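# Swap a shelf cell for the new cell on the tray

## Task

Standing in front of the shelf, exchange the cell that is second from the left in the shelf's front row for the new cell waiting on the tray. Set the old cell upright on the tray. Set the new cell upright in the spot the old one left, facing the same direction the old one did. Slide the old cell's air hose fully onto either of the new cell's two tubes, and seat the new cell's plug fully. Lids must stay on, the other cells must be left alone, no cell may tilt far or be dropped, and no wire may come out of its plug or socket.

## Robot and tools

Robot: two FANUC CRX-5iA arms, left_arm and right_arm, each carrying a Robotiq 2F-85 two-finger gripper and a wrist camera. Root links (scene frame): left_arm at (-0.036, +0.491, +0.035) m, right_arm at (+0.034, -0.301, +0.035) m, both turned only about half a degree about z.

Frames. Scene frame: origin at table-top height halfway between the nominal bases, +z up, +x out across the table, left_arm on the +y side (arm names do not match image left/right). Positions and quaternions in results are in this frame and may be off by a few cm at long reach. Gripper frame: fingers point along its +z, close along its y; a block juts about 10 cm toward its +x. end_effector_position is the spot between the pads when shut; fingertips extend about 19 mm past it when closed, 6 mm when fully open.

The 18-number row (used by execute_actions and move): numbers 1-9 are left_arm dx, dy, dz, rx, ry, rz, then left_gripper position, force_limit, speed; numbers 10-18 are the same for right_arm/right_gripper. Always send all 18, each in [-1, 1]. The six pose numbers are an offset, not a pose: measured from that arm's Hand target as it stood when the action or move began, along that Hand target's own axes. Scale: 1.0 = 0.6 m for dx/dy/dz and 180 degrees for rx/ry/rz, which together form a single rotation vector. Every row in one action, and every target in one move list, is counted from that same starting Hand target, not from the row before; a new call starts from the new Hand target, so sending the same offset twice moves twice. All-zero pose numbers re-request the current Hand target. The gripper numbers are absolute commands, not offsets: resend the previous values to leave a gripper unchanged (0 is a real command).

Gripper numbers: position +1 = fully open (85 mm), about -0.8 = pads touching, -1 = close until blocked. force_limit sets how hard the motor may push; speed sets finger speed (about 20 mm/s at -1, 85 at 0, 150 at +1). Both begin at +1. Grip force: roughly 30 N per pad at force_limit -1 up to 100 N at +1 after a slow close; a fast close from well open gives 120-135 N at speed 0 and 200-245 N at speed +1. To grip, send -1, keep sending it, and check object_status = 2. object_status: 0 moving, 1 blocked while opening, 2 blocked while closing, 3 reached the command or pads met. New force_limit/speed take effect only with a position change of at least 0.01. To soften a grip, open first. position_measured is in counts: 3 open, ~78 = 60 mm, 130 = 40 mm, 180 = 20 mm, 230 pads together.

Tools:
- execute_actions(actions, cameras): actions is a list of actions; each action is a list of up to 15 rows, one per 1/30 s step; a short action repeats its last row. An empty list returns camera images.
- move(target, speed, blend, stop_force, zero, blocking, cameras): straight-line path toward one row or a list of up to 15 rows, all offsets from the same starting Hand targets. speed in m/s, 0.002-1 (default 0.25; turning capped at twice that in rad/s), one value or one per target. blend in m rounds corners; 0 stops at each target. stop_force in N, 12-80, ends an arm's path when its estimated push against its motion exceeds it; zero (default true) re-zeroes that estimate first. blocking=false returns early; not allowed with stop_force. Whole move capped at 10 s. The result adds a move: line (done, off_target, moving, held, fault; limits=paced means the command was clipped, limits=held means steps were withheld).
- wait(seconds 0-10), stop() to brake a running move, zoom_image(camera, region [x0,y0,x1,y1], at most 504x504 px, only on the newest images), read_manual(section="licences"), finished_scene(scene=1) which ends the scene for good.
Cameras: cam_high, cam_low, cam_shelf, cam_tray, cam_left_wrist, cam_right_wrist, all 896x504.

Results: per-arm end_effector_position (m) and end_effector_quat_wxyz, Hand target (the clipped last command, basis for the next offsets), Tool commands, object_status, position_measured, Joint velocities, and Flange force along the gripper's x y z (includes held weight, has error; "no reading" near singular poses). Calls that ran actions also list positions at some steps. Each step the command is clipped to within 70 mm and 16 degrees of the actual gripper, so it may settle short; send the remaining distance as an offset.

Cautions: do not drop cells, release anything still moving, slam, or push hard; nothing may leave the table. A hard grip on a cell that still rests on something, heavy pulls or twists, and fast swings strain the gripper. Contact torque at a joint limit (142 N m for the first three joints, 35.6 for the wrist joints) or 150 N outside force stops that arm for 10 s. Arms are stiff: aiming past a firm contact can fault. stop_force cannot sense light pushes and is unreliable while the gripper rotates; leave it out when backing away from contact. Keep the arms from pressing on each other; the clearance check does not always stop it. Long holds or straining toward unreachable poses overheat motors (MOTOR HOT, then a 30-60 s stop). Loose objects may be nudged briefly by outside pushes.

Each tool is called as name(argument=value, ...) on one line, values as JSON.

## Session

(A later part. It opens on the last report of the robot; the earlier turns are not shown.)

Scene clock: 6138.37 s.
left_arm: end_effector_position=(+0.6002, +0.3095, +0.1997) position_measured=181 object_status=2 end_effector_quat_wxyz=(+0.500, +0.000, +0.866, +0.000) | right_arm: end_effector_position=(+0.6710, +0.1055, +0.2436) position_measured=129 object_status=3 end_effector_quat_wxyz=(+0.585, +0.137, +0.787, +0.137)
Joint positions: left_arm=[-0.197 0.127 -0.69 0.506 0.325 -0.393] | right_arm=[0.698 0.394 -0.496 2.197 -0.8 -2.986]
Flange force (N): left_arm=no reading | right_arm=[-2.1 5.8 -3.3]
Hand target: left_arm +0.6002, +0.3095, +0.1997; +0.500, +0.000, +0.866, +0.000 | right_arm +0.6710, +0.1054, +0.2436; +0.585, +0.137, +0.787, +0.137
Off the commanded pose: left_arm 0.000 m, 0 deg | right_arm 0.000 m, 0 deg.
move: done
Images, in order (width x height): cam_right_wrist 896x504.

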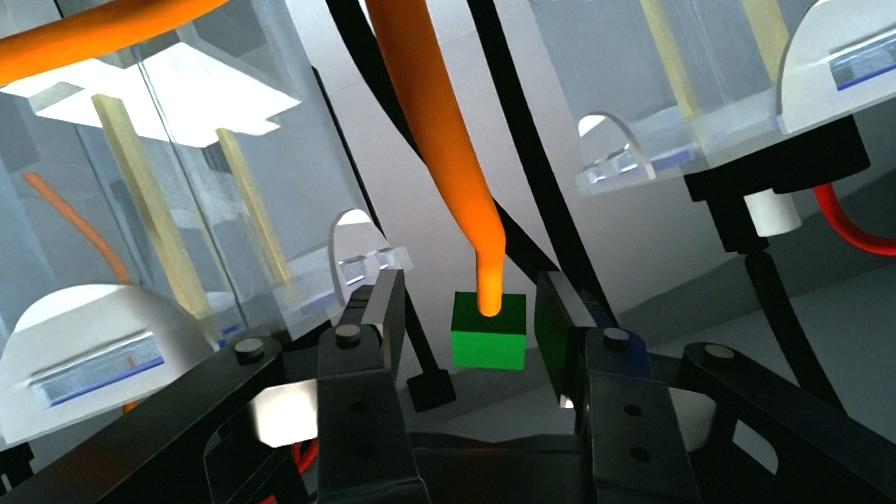

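move(target=[0,0,0,0,0,0,-1,-1,-1,0,0.0045,0,0,0,0,0,-1,-1], speed=0.02)

move(target=[0,0,0,0,0,0,-1,-1,-1,0,0,0,0,0,0,-1,-1,-1], speed=0.02, cameras=["cam_right_wrist","cam_shelf"])

zoom_image(camera="cam_right_wrist", region=[380, 240, 580, 384])

zoom_image(camera="cam_shelf", region=[430, 150, 600, 320])

Scene clock: 6146.50 s.
left_arm: end_effector_position=(+0.6002, +0.3095, +0.1997) position_measured=181 object_status=2 end_effector_quat_wxyz=(+0.500, +0.000, +0.866, +0.000) | right_arm: end_effector_position=(+0.6711, +0.1079, +0.2446) position_measured=129 object_status=3 end_effector_quat_wxyz=(+0.585, +0.137, +0.787, +0.137)
Joint positions: left_arm=[-0.197 0.127 -0.69 0.506 0.325 -0.393] | right_arm=[0.703 0.397 -0.491 2.189 -0.801 -2.98]
Flange force (N): left_arm=no reading | right_arm=[-3.0 1.5 -0.7]
Hand target: left_arm +0.6002, +0.3095, +0.1997; +0.500, +0.000, +0.866, +0.000 | right_arm +0.6711, +0.1079, +0.2446; +0.585, +0.137, +0.787, +0.137
Off the commanded pose: left_arm 0.000 m, 0 deg | right_arm 0.000 m, 0 deg.
move: done

Scene clock: 6147.67 s.
left_arm: end_effector_position=(+0.6002, +0.3095, +0.1997) position_measured=181 object_status=2 end_effector_quat_wxyz=(+0.500, +0.000, +0.866, +0.000) | right_arm: end_effector_position=(+0.6711, +0.1080, +0.2446) position_measured=176 object_status=0 end_effector_quat_wxyz=(+0.585, +0.137, +0.787, +0.137)
Joint positions: left_arm=[-0.197 0.127 -0.69 0.506 0.325 -0.393] | right_arm=[0.703 0.397 -0.491 2.189 -0.801 -2.98]
Flange force (N): left_arm=no reading | right_arm=[-3.4 2.4 0.3]
Hand target: left_arm +0.6002, +0.3095, +0.1997; +0.500, +0.000, +0.866, +0.000 | right_arm +0.6711, +0.1079, +0.2446; +0.585, +0.137, +0.787, +0.137
Off the commanded pose: left_arm 0.000 m, 0 deg | right_arm 0.000 m, 0 deg.
move: done
Images, in order (width x height): cam_shelf 896x504, cam_right_wrist 896x504.

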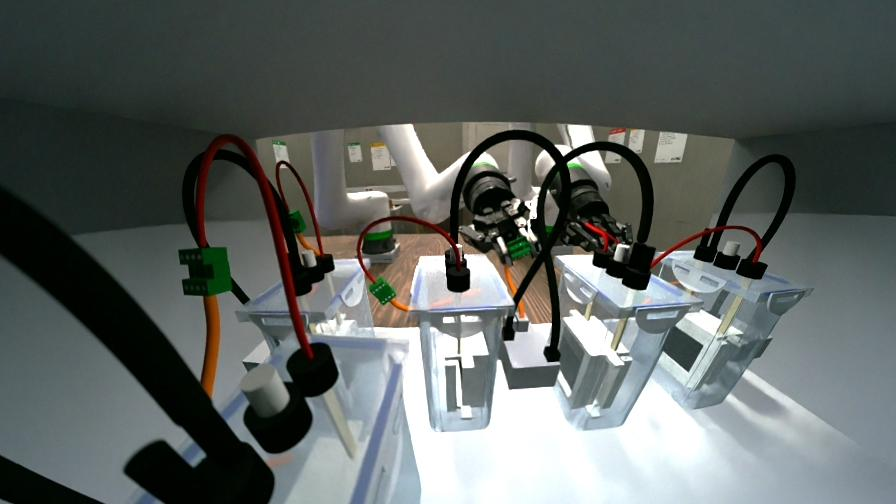

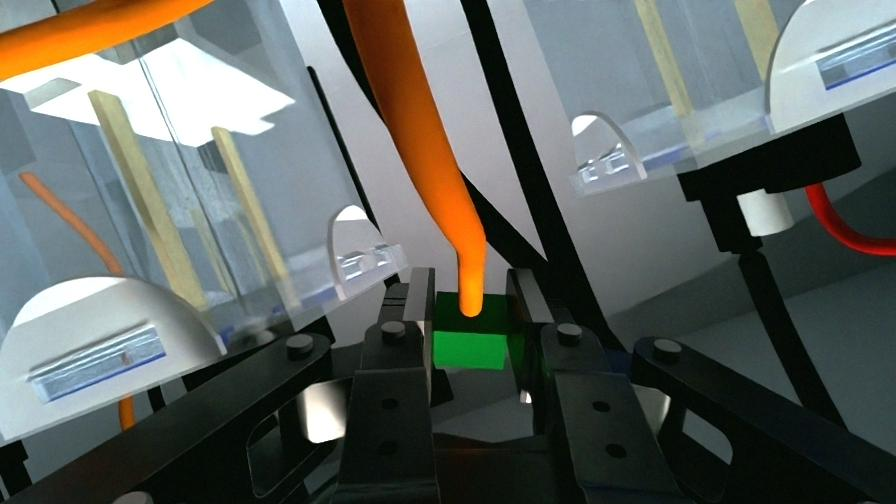

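Scaled by 2.520.

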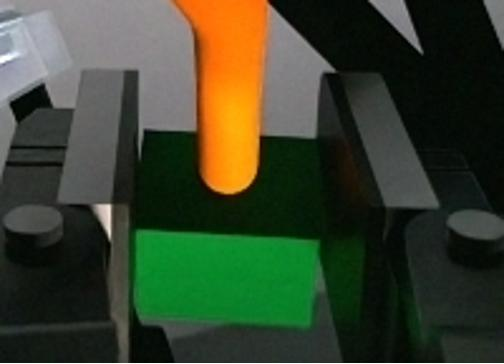

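Scaled by 2.965.

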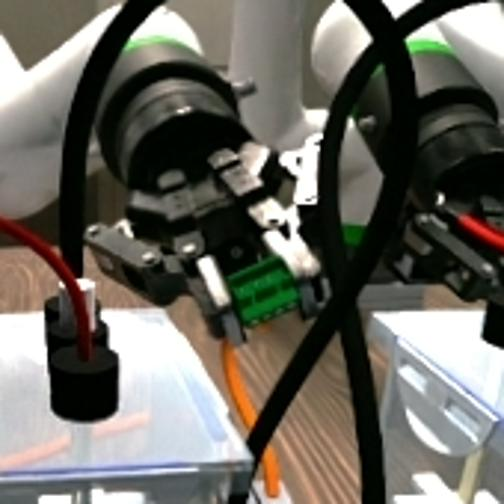

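move(target=[0,0,0,0,0,0,-1,-1,-1,-0.0093,0.025,-0.0562,0,0,0,-1,-1,-1], speed=0.03, cameras=["cam_right_wrist","cam_shelf","cam_low","cam_high"])

zoom_image(camera="cam_shelf", region=[380, 180, 600, 400])

Scene clock: 6159.10 s.
left_arm: end_effector_position=(+0.6002, +0.3095, +0.1997) position_measured=181 object_status=2 end_effector_quat_wxyz=(+0.500, +0.000, +0.866, +0.000) | right_arm: end_effector_position=(+0.6412, +0.1178, +0.2645) position_measured=176 object_status=2 end_effector_quat_wxyz=(+0.585, +0.137, +0.787, +0.137)
Joint positions: left_arm=[-0.197 0.127 -0.69 0.506 0.325 -0.393] | right_arm=[0.78 0.343 -0.524 2.089 -0.831 -2.92]
Flange force (N): left_arm=no reading | right_arm=[-3.0 2.1 1.0]
Hand target: left_arm +0.6002, +0.3095, +0.1997; +0.500, +0.000, +0.866, +0.000 | right_arm +0.6412, +0.1178, +0.2645; +0.585, +0.137, +0.787, +0.137
Off the commanded pose: left_arm 0.000 m, 0 deg | right_arm 0.000 m, 0 deg.
move: done
Images, in order (width x height): cam_high 896x504, cam_low 896x504, cam_shelf 896x504, cam_right_wrist 896x504.

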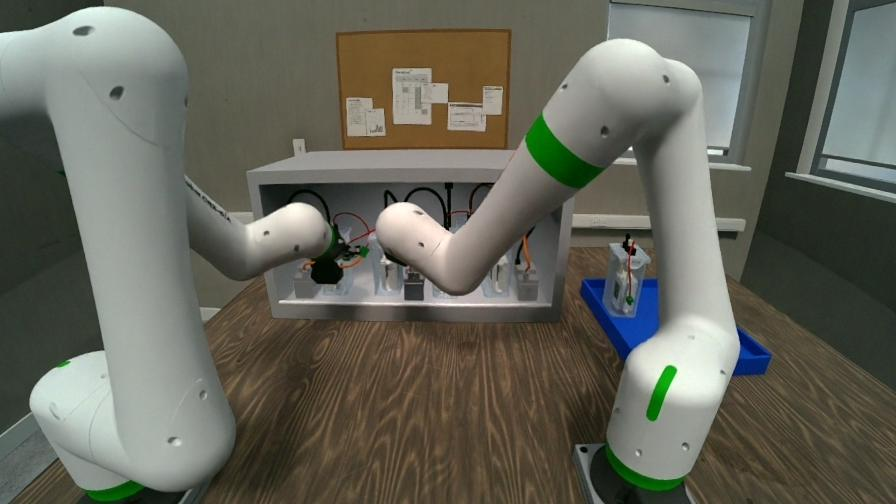

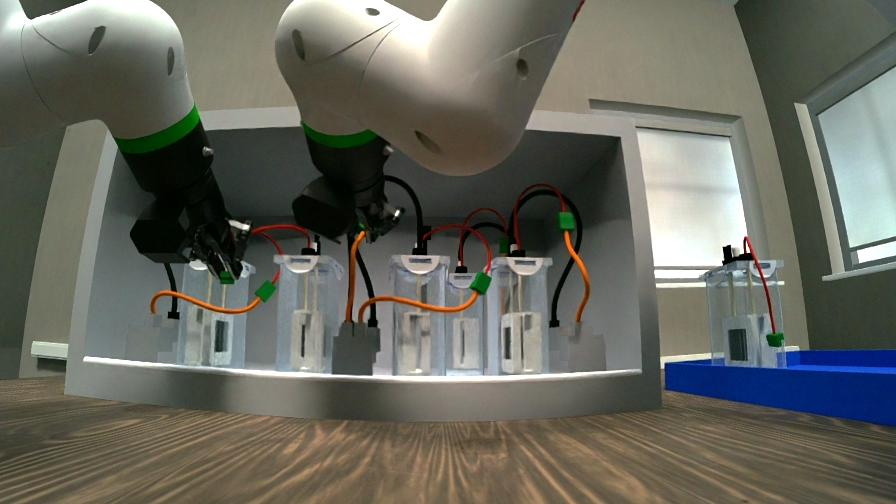

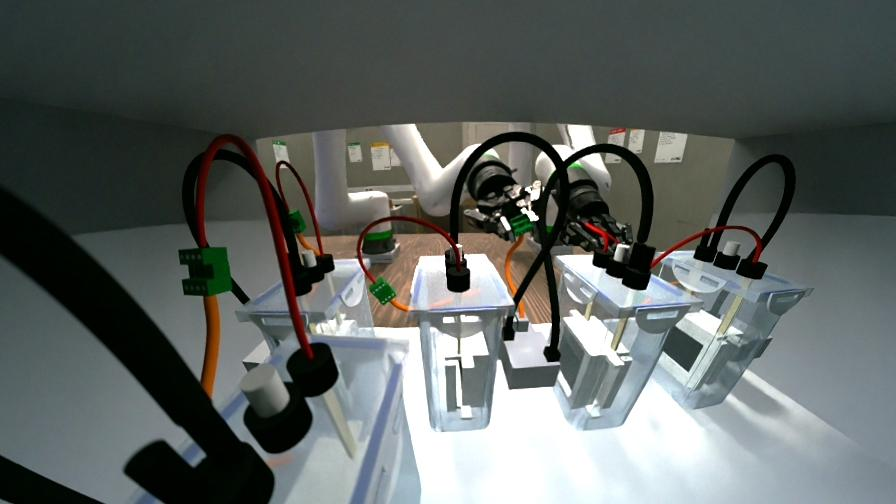

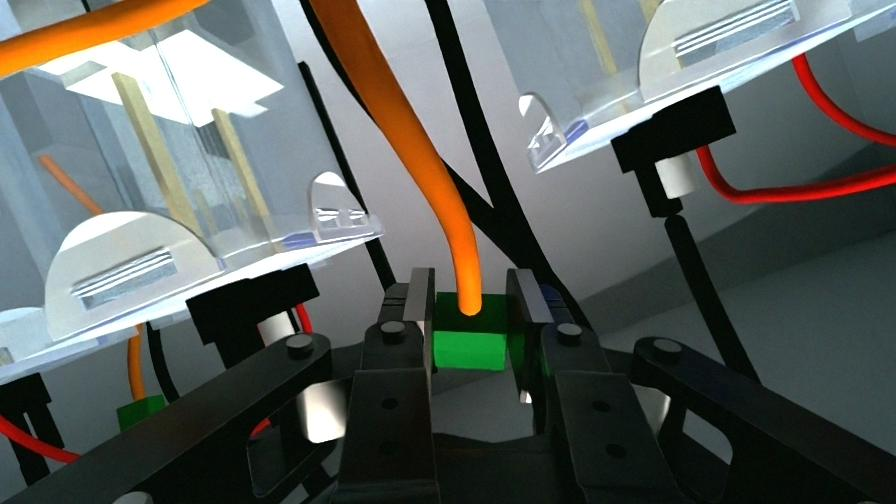

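Scaled by 2.291.

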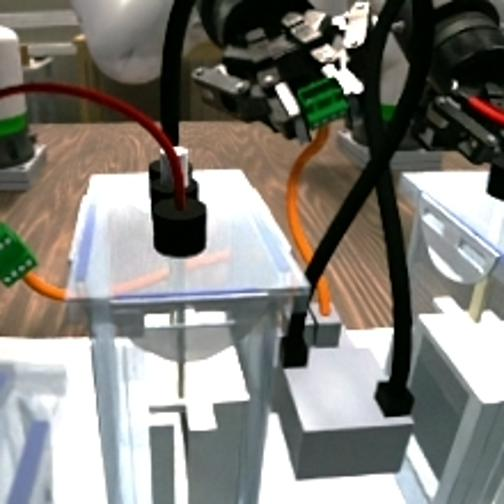

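move(target=[0,0,0,0,0,0,-1,-1,-1,0.009,0.0468,-0.027,-0.0273,-0.2289,-0.1243,-1,-1,-1], speed=0.1, cameras=["cam_right_wrist","cam_shelf","cam_low","cam_high"])

Scene clock: 6175.23 s.
left_arm: end_effector_position=(+0.6002, +0.3095, +0.1997) position_measured=181 object_status=2 end_effector_quat_wxyz=(+0.500, +0.000, +0.866, +0.000) | right_arm: end_effector_position=(+0.6257, +0.1449, +0.2749) position_measured=176 object_status=2 end_effector_quat_wxyz=(+0.843, +0.000, +0.537, +0.000)
Joint positions: left_arm=[-0.197 0.127 -0.69 0.506 0.325 -0.393] | right_arm=[0.772 0.791 -0.386 2.44 -1.715 -2.865]
Flange force (N): left_arm=no reading | right_arm=[-2.9 0.4 2.3]
Hand target: left_arm +0.6002, +0.3095, +0.1997; +0.500, +0.000, +0.866, +0.000 | right_arm +0.6257, +0.1449, +0.2748; +0.843, +0.000, +0.537, +0.000
Off the commanded pose: left_arm 0.000 m, 0 deg | right_arm 0.000 m, 0 deg.
move: done
Images, in order (width x height): cam_high 896x504, cam_low 896x504, cam_shelf 896x504, cam_right_wrist 896x504.

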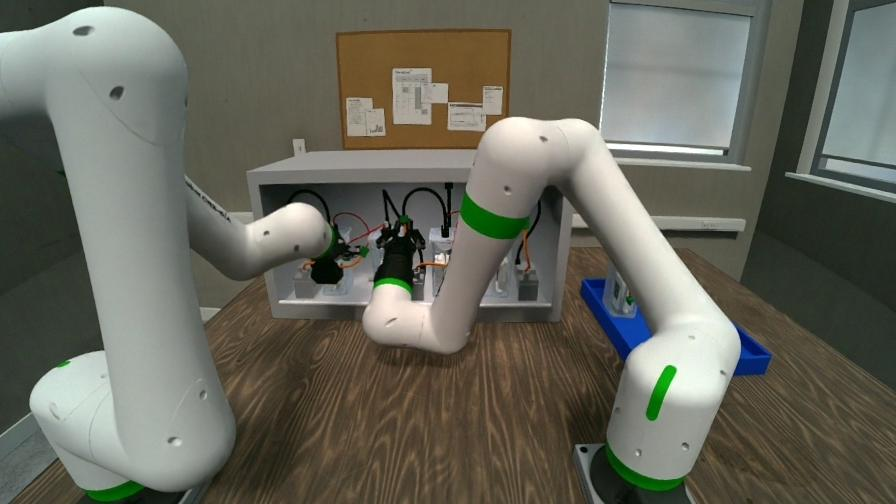

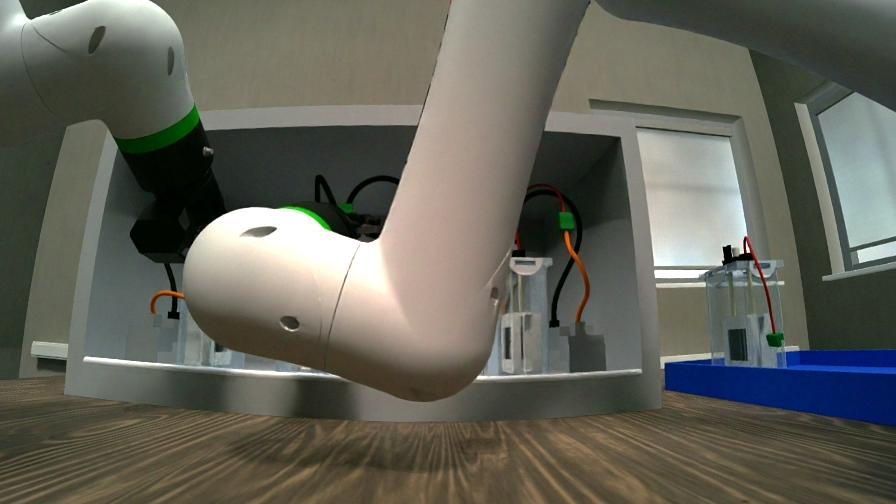

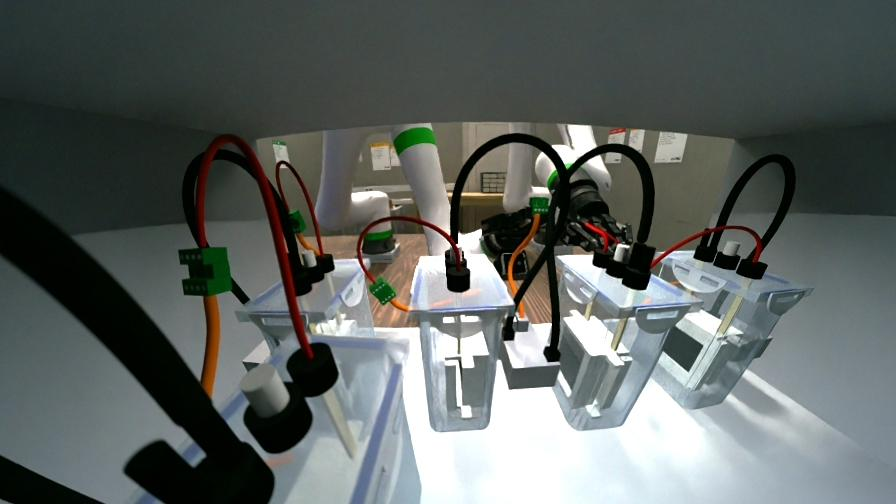

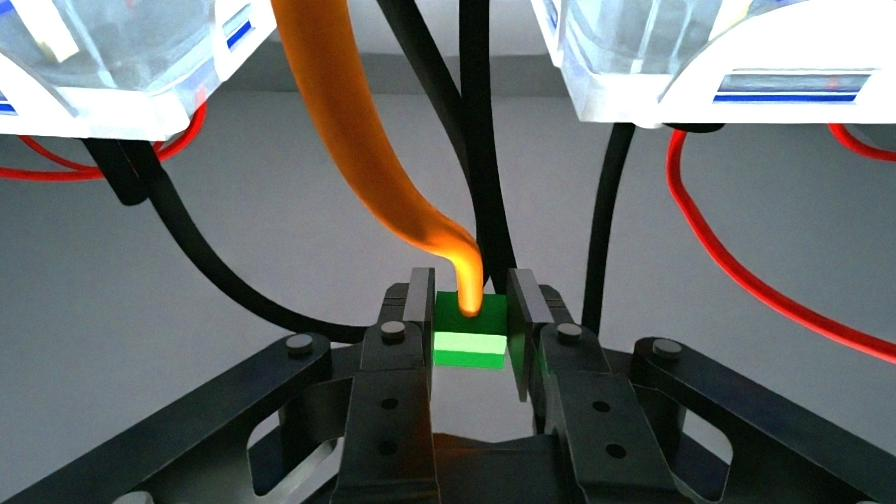

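zoom_image(camera="cam_shelf", region=[480, 160, 620, 300])

zoom_image(camera="cam_high", region=[320, 180, 480, 300])

zoom_image(camera="cam_right_wrist", region=[380, 240, 580, 384])

Scaled by 3.600.

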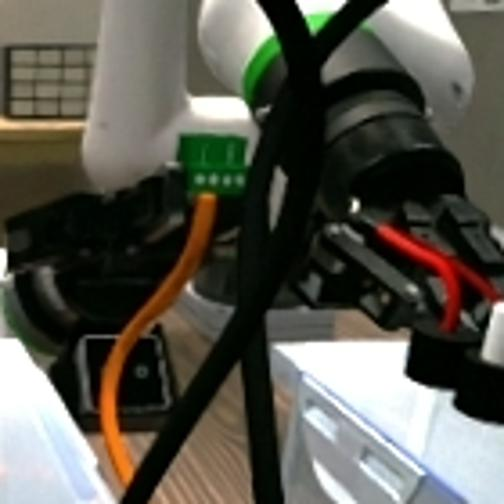

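Scaled by 3.150.

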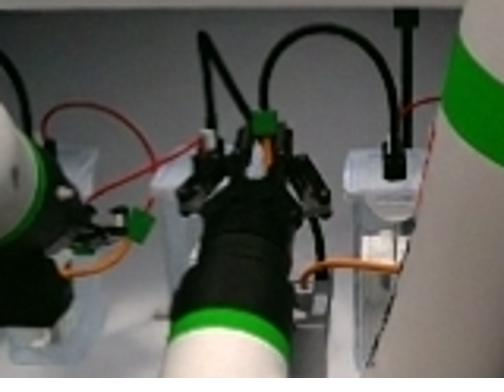

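Scaled by 2.520.

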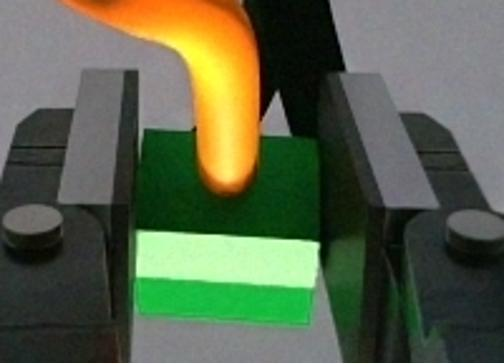

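move(target=[0,0,0,0,0,0,-1,-1,-1,0.0122,0,-0.0253,0,0,0,-1,-1,-1], speed=0.04)

move(target=[[-0.1598,0,-0.1408,0,0,0,-1,-1,-1,0,0,0,0,0,0,-1,-1,-1],[-0.1785,-0.2792,-0.142,0,0,0,-1,-1,-1,0,0,0,0,0,0,-1,-1,-1]], speed=0.08, blend=0.03, cameras=["all"])

Scene clock: 6208.57 s.
left_arm: end_effector_position=(+0.6002, +0.3095, +0.1997) position_measured=181 object_status=2 end_effector_quat_wxyz=(+0.500, +0.000, +0.866, +0.000) | right_arm: end_effector_position=(+0.6150, +0.1449, +0.2618) position_measured=176 object_status=2 end_effector_quat_wxyz=(+0.843, +0.000, +0.537, +0.000)
Joint positions: left_arm=[-0.197 0.127 -0.69 0.506 0.325 -0.393] | right_arm=[0.789 0.81 -0.403 2.421 -1.746 -2.883]
Flange force (N): left_arm=no reading | right_arm=[-3.8 0.7 2.6]
Hand target: left_arm +0.6002, +0.3095, +0.1997; +0.500, +0.000, +0.866, +0.000 | right_arm +0.6150, +0.1449, +0.2618; +0.843, +0.000, +0.537, +0.000
Off the commanded pose: left_arm 0.000 m, 0 deg | right_arm 0.000 m, 0 deg.
move: done

Scene clock: 6212.57 s.
left_arm: end_effector_position=(+0.5802, +0.1420, +0.3351) position_measured=181 object_status=2 end_effector_quat_wxyz=(+0.500, -0.001, +0.866, +0.000) | right_arm: end_effector_position=(+0.6150, +0.1449, +0.2618) position_measured=176 object_status=2 end_effector_quat_wxyz=(+0.843, +0.000, +0.537, +0.000)
Joint positions: left_arm=[-0.845 0.153 -0.44 1.706 0.699 -1.249] | right_arm=[0.789 0.81 -0.403 2.421 -1.746 -2.883]
Flange force (N): left_arm=[-0.1 3.8 1.9] | right_arm=[-3.6 1.1 2.7]
Hand target: left_arm +0.5802, +0.1420, +0.3351; +0.500, +0.000, +0.866, +0.000 | right_arm +0.6150, +0.1449, +0.2618; +0.843, +0.000, +0.537, +0.000
Off the commanded pose: left_arm 0.000 m, 0 deg | right_arm 0.000 m, 0 deg.
move: done

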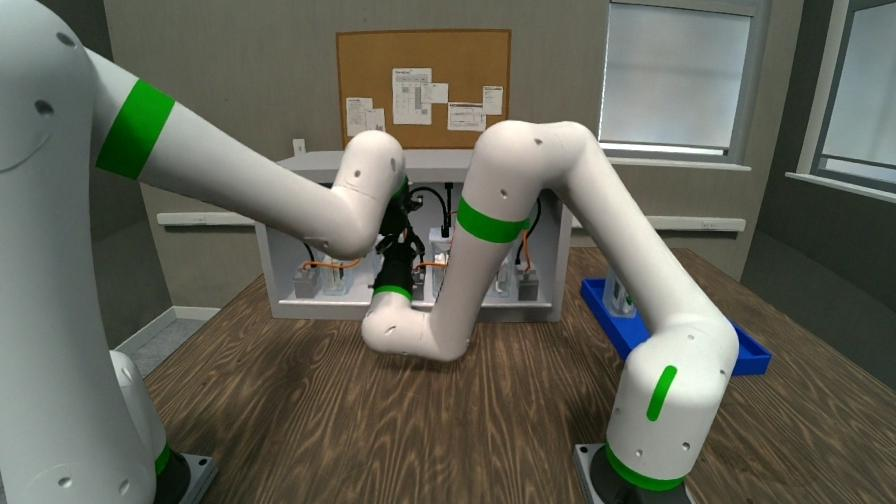

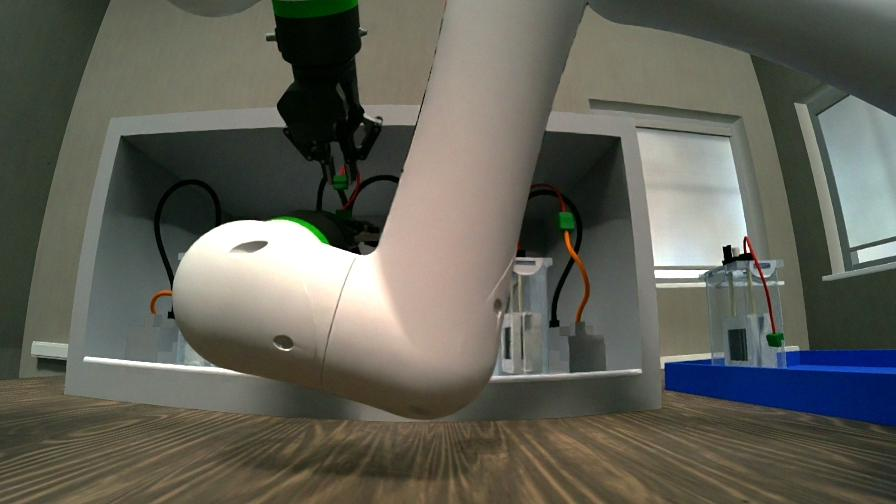

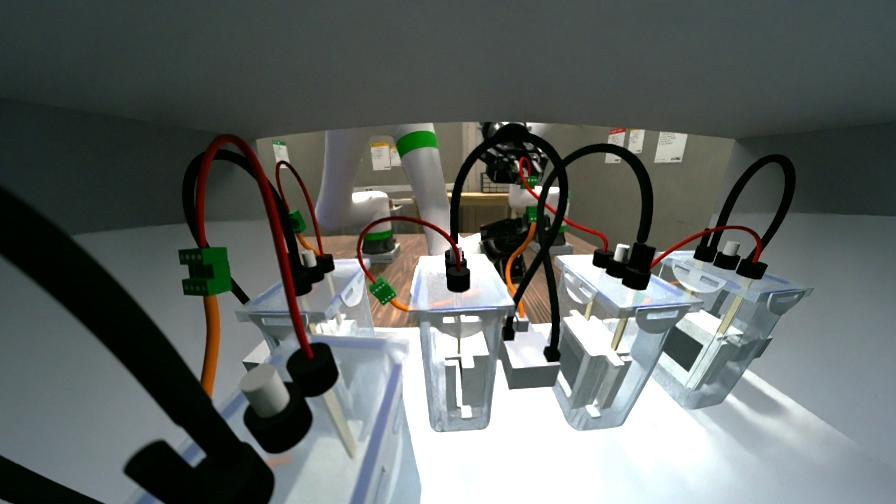

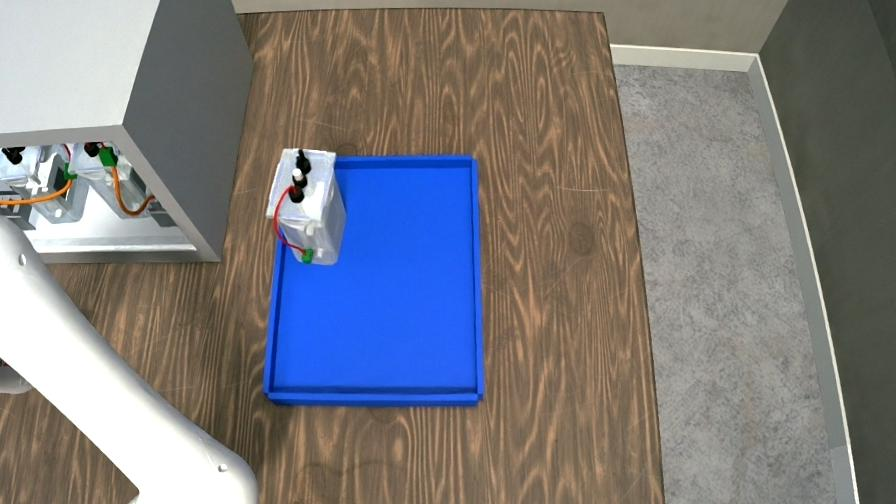

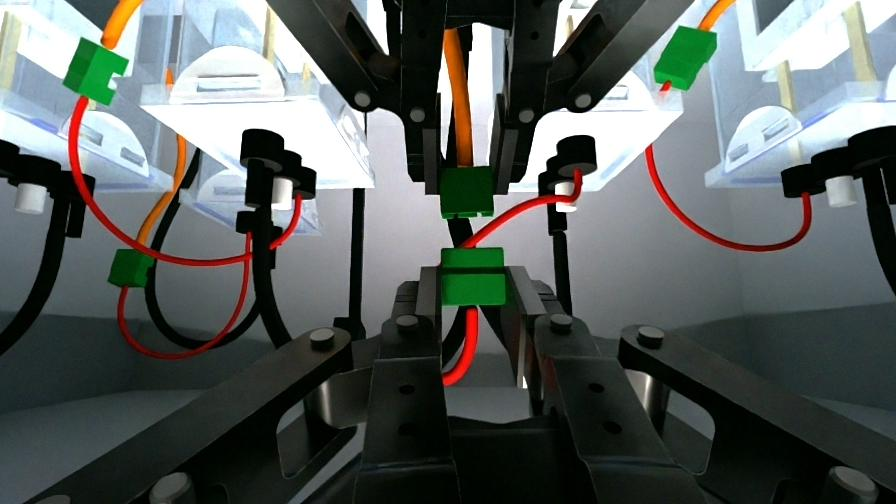

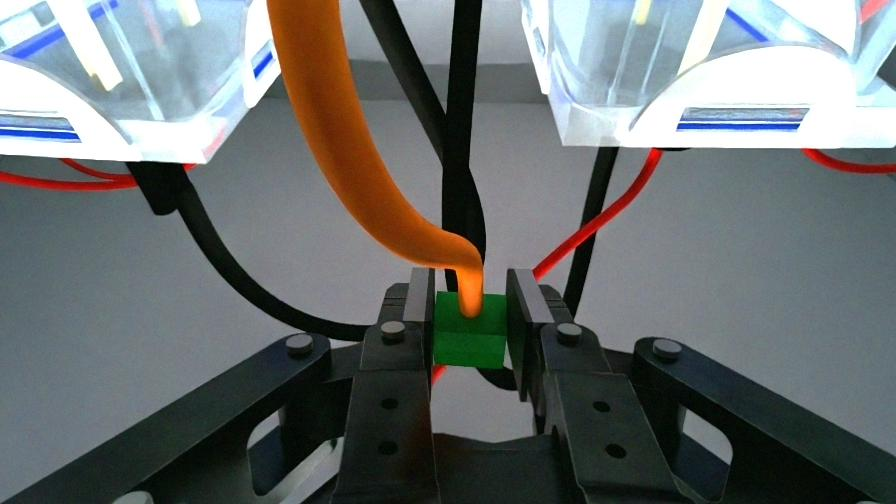

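zoom_image(camera="cam_left_wrist", region=[400, 140, 550, 340])

zoom_image(camera="cam_shelf", region=[480, 120, 600, 240])

zoom_image(camera="cam_tray", region=[270, 220, 350, 290])

zoom_image(camera="cam_high", region=[340, 150, 480, 290])

Scaled by 2.520.

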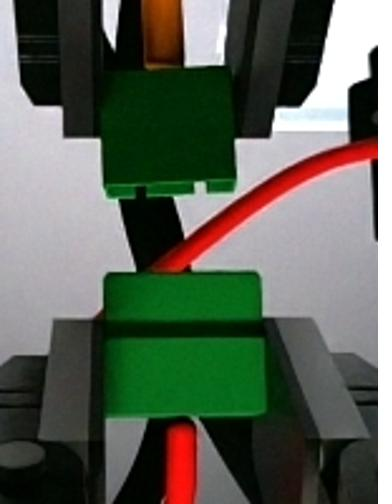

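Scaled by 4.200.

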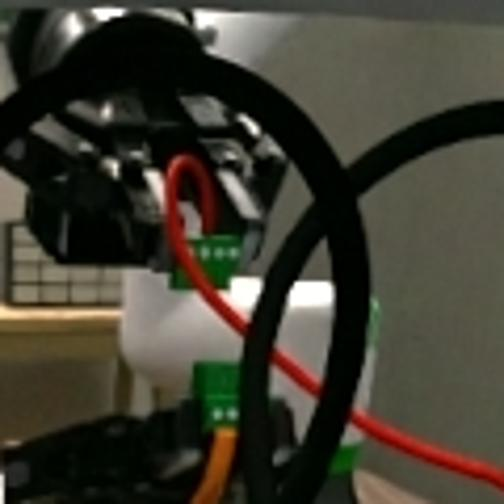

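Scaled by 6.300.

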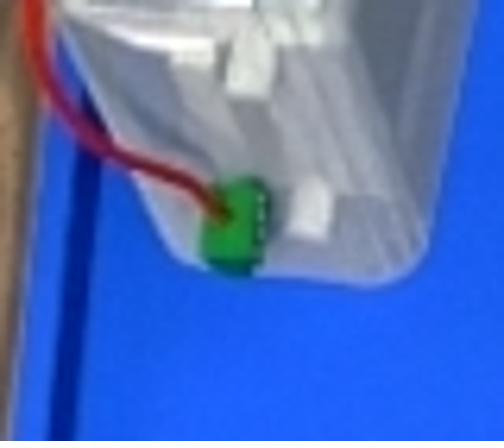

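Scaled by 3.600.

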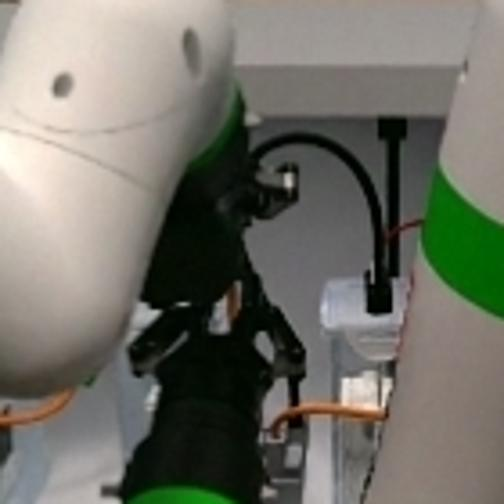

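move(target=[-0.0095,0,0.0567,0,0,0,-1,-1,-1,0,0,0,0,0,0,-1,-1,-1], speed=0.03, stop_force=15, cameras=["cam_left_wrist","cam_right_wrist","cam_shelf","cam_high"])

zoom_image(camera="cam_left_wrist", region=[400, 140, 550, 340])

zoom_image(camera="cam_right_wrist", region=[380, 240, 580, 420])

zoom_image(camera="cam_shelf", region=[480, 130, 600, 250])

Scene clock: 6251.30 s.
left_arm: end_effector_position=(+0.6125, +0.1420, +0.3230) position_measured=181 object_status=2 end_effector_quat_wxyz=(+0.500, +0.000, +0.866, +0.000) | right_arm: end_effector_position=(+0.6150, +0.1449, +0.2618) position_measured=176 object_status=2 end_effector_quat_wxyz=(+0.843, +0.000, +0.537, +0.000)
Joint positions: left_arm=[-0.786 0.216 -0.395 1.657 0.649 -1.228] | right_arm=[0.789 0.81 -0.403 2.421 -1.746 -2.883]
Flange force (N): left_arm=[-0.9 2.2 1.7] | right_arm=[-3.9 1.5 2.9]
Hand target: left_arm +0.6125, +0.1420, +0.3230; +0.500, +0.000, +0.866, +0.000 | right_arm +0.6150, +0.1449, +0.2618; +0.843, +0.000, +0.537, +0.000
Off the commanded pose: left_arm 0.000 m, 0 deg | right_arm 0.000 m, 0 deg.
move: done
Images, in order (width x height): cam_high 896x504, cam_shelf 896x504, cam_left_wrist 896x504, cam_right_wrist 896x504.

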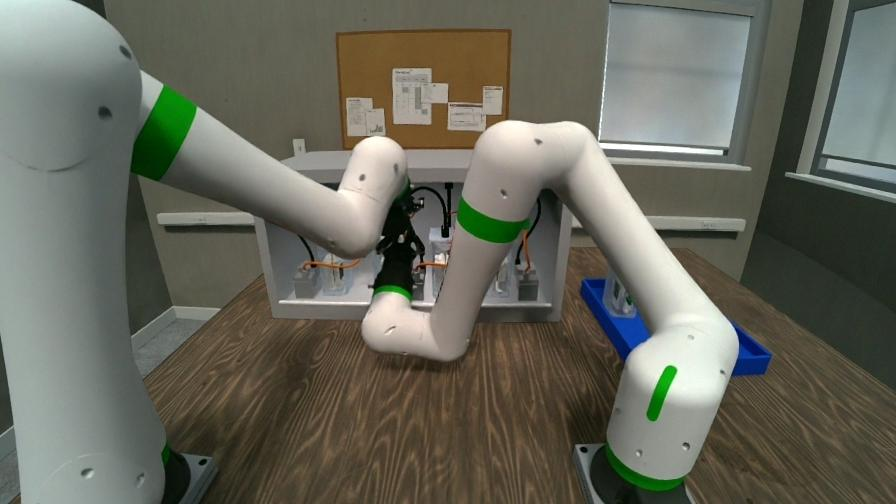

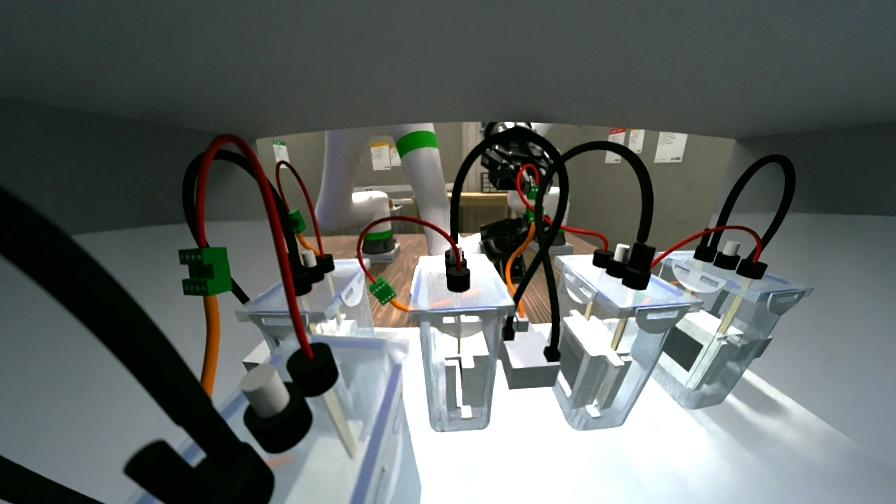

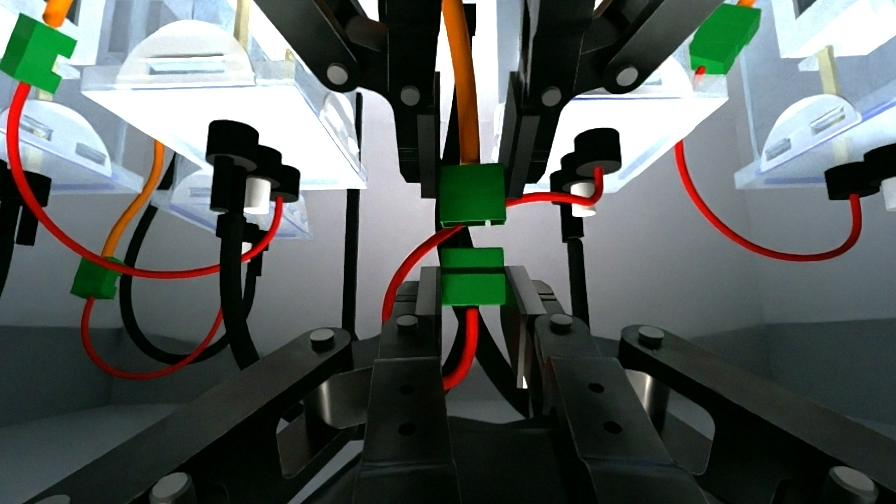

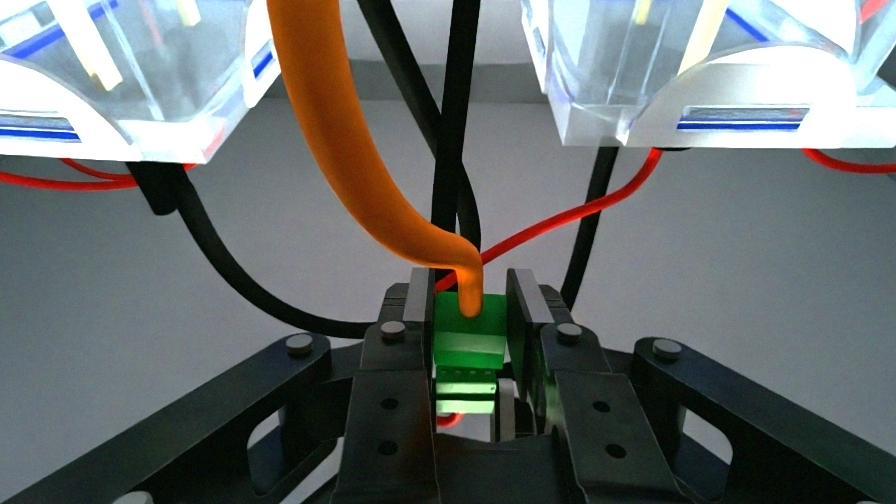

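Scaled by 2.520.

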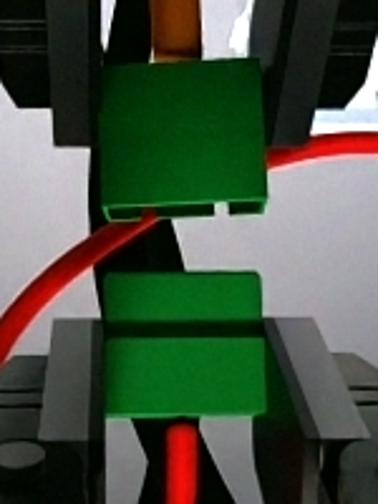

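Scaled by 2.520.

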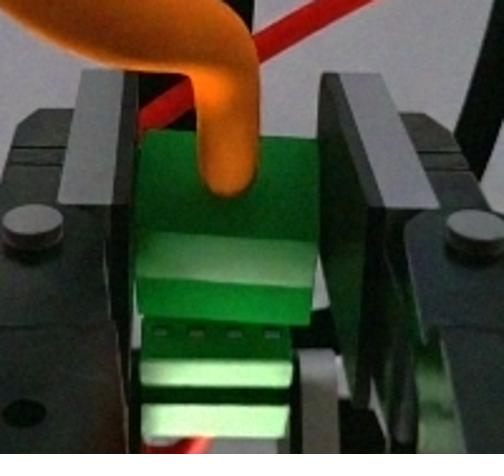

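Scaled by 4.200.

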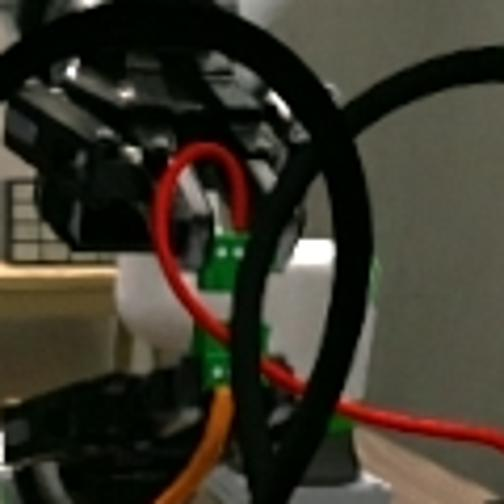

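move(target=[0.0087,0.0012,0.005,0,0,0,-1,-1,-1,0,0,0,0,0,0,-1,-1,-1], speed=0.01, stop_force=12, cameras=["cam_left_wrist","cam_right_wrist","cam_shelf"])

zoom_image(camera="cam_left_wrist", region=[400, 140, 550, 340])

zoom_image(camera="cam_right_wrist", region=[380, 240, 580, 420])

zoom_image(camera="cam_shelf", region=[480, 130, 600, 250])

Scene clock: 6281.77 s.
left_arm: end_effector_position=(+0.6125, +0.1427, +0.3170) position_measured=181 object_status=2 end_effector_quat_wxyz=(+0.500, +0.000, +0.866, +0.000) | right_arm: end_effector_position=(+0.6150, +0.1449, +0.2618) position_measured=176 object_status=2 end_effector_quat_wxyz=(+0.843, +0.000, +0.537, +0.000)
Joint positions: left_arm=[-0.78 0.22 -0.406 1.635 0.642 -1.206] | right_arm=[0.789 0.81 -0.403 2.421 -1.746 -2.883]
Flange force (N): left_arm=[0.6 3.6 2.1] | right_arm=[-3.6 1.3 2.5]
Hand target: left_arm +0.6125, +0.1427, +0.3170; +0.500, +0.000, +0.866, +0.000 | right_arm +0.6150, +0.1449, +0.2618; +0.843, +0.000, +0.537, +0.000
Off the commanded pose: left_arm 0.000 m, 0 deg | right_arm 0.000 m, 0 deg.
move: done
Images, in order (width x height): cam_shelf 896x504, cam_left_wrist 896x504, cam_right_wrist 896x504.

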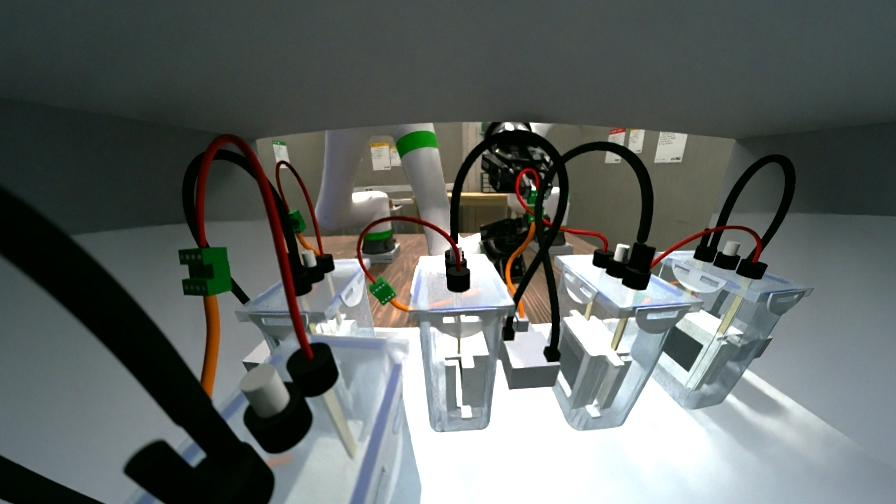

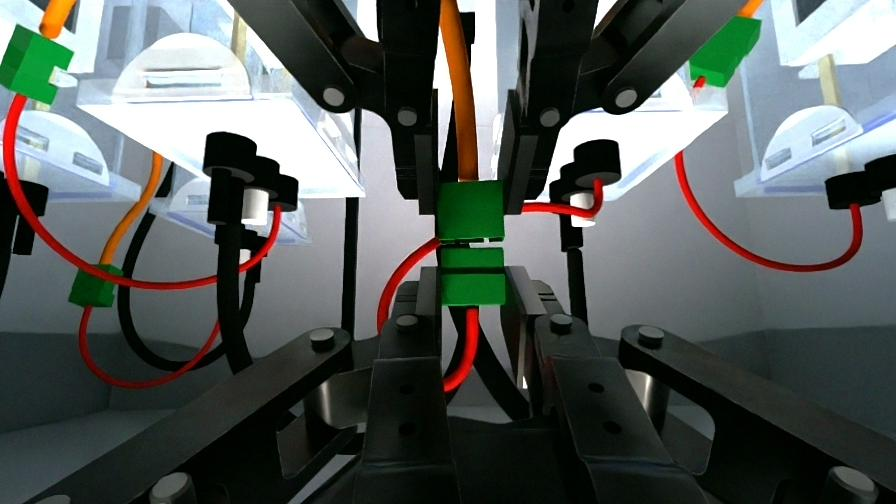

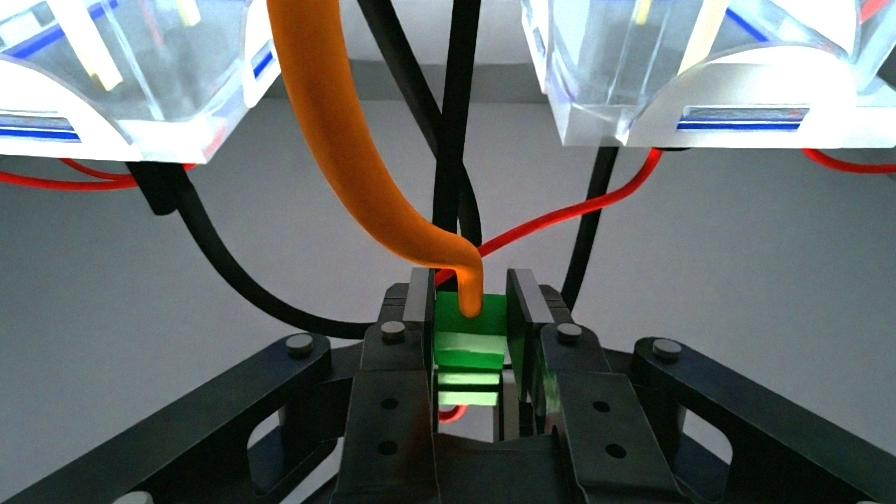

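Scaled by 2.520.

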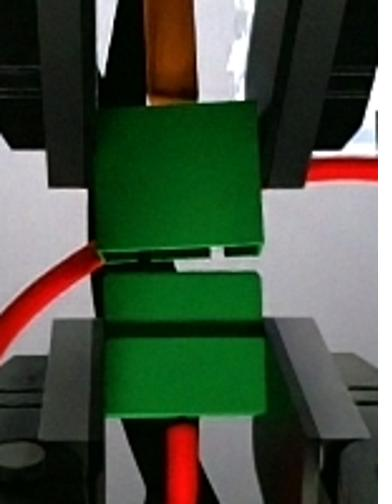

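Scaled by 2.520.

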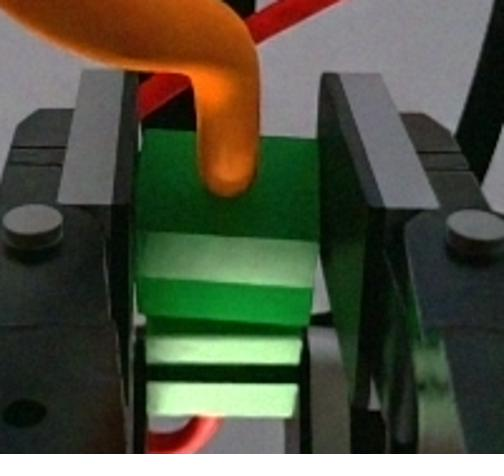

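Scaled by 4.200.

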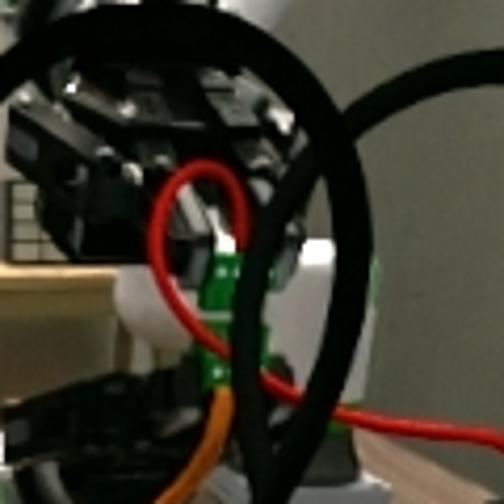

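zoom_image(camera="cam_right_wrist", region=[425, 325, 515, 415])

zoom_image(camera="cam_left_wrist", region=[425, 200, 515, 310])

Scaled by 5.600.

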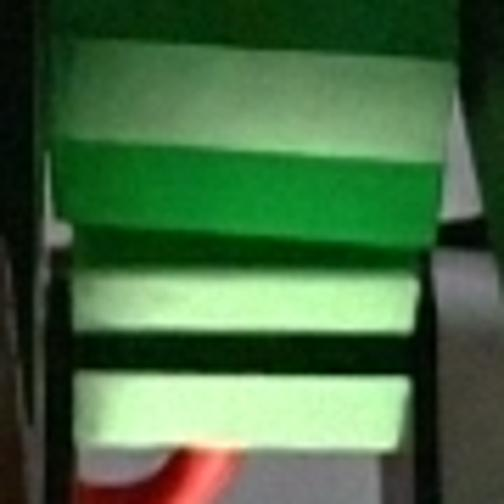

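Scaled by 4.582.

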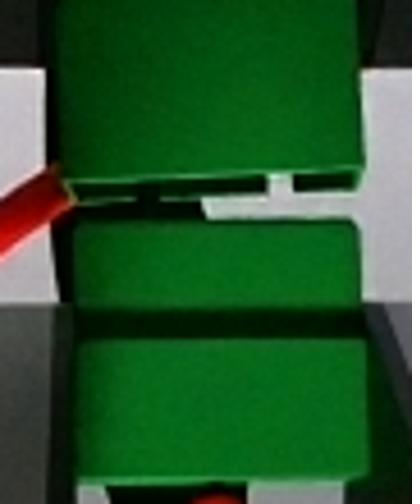

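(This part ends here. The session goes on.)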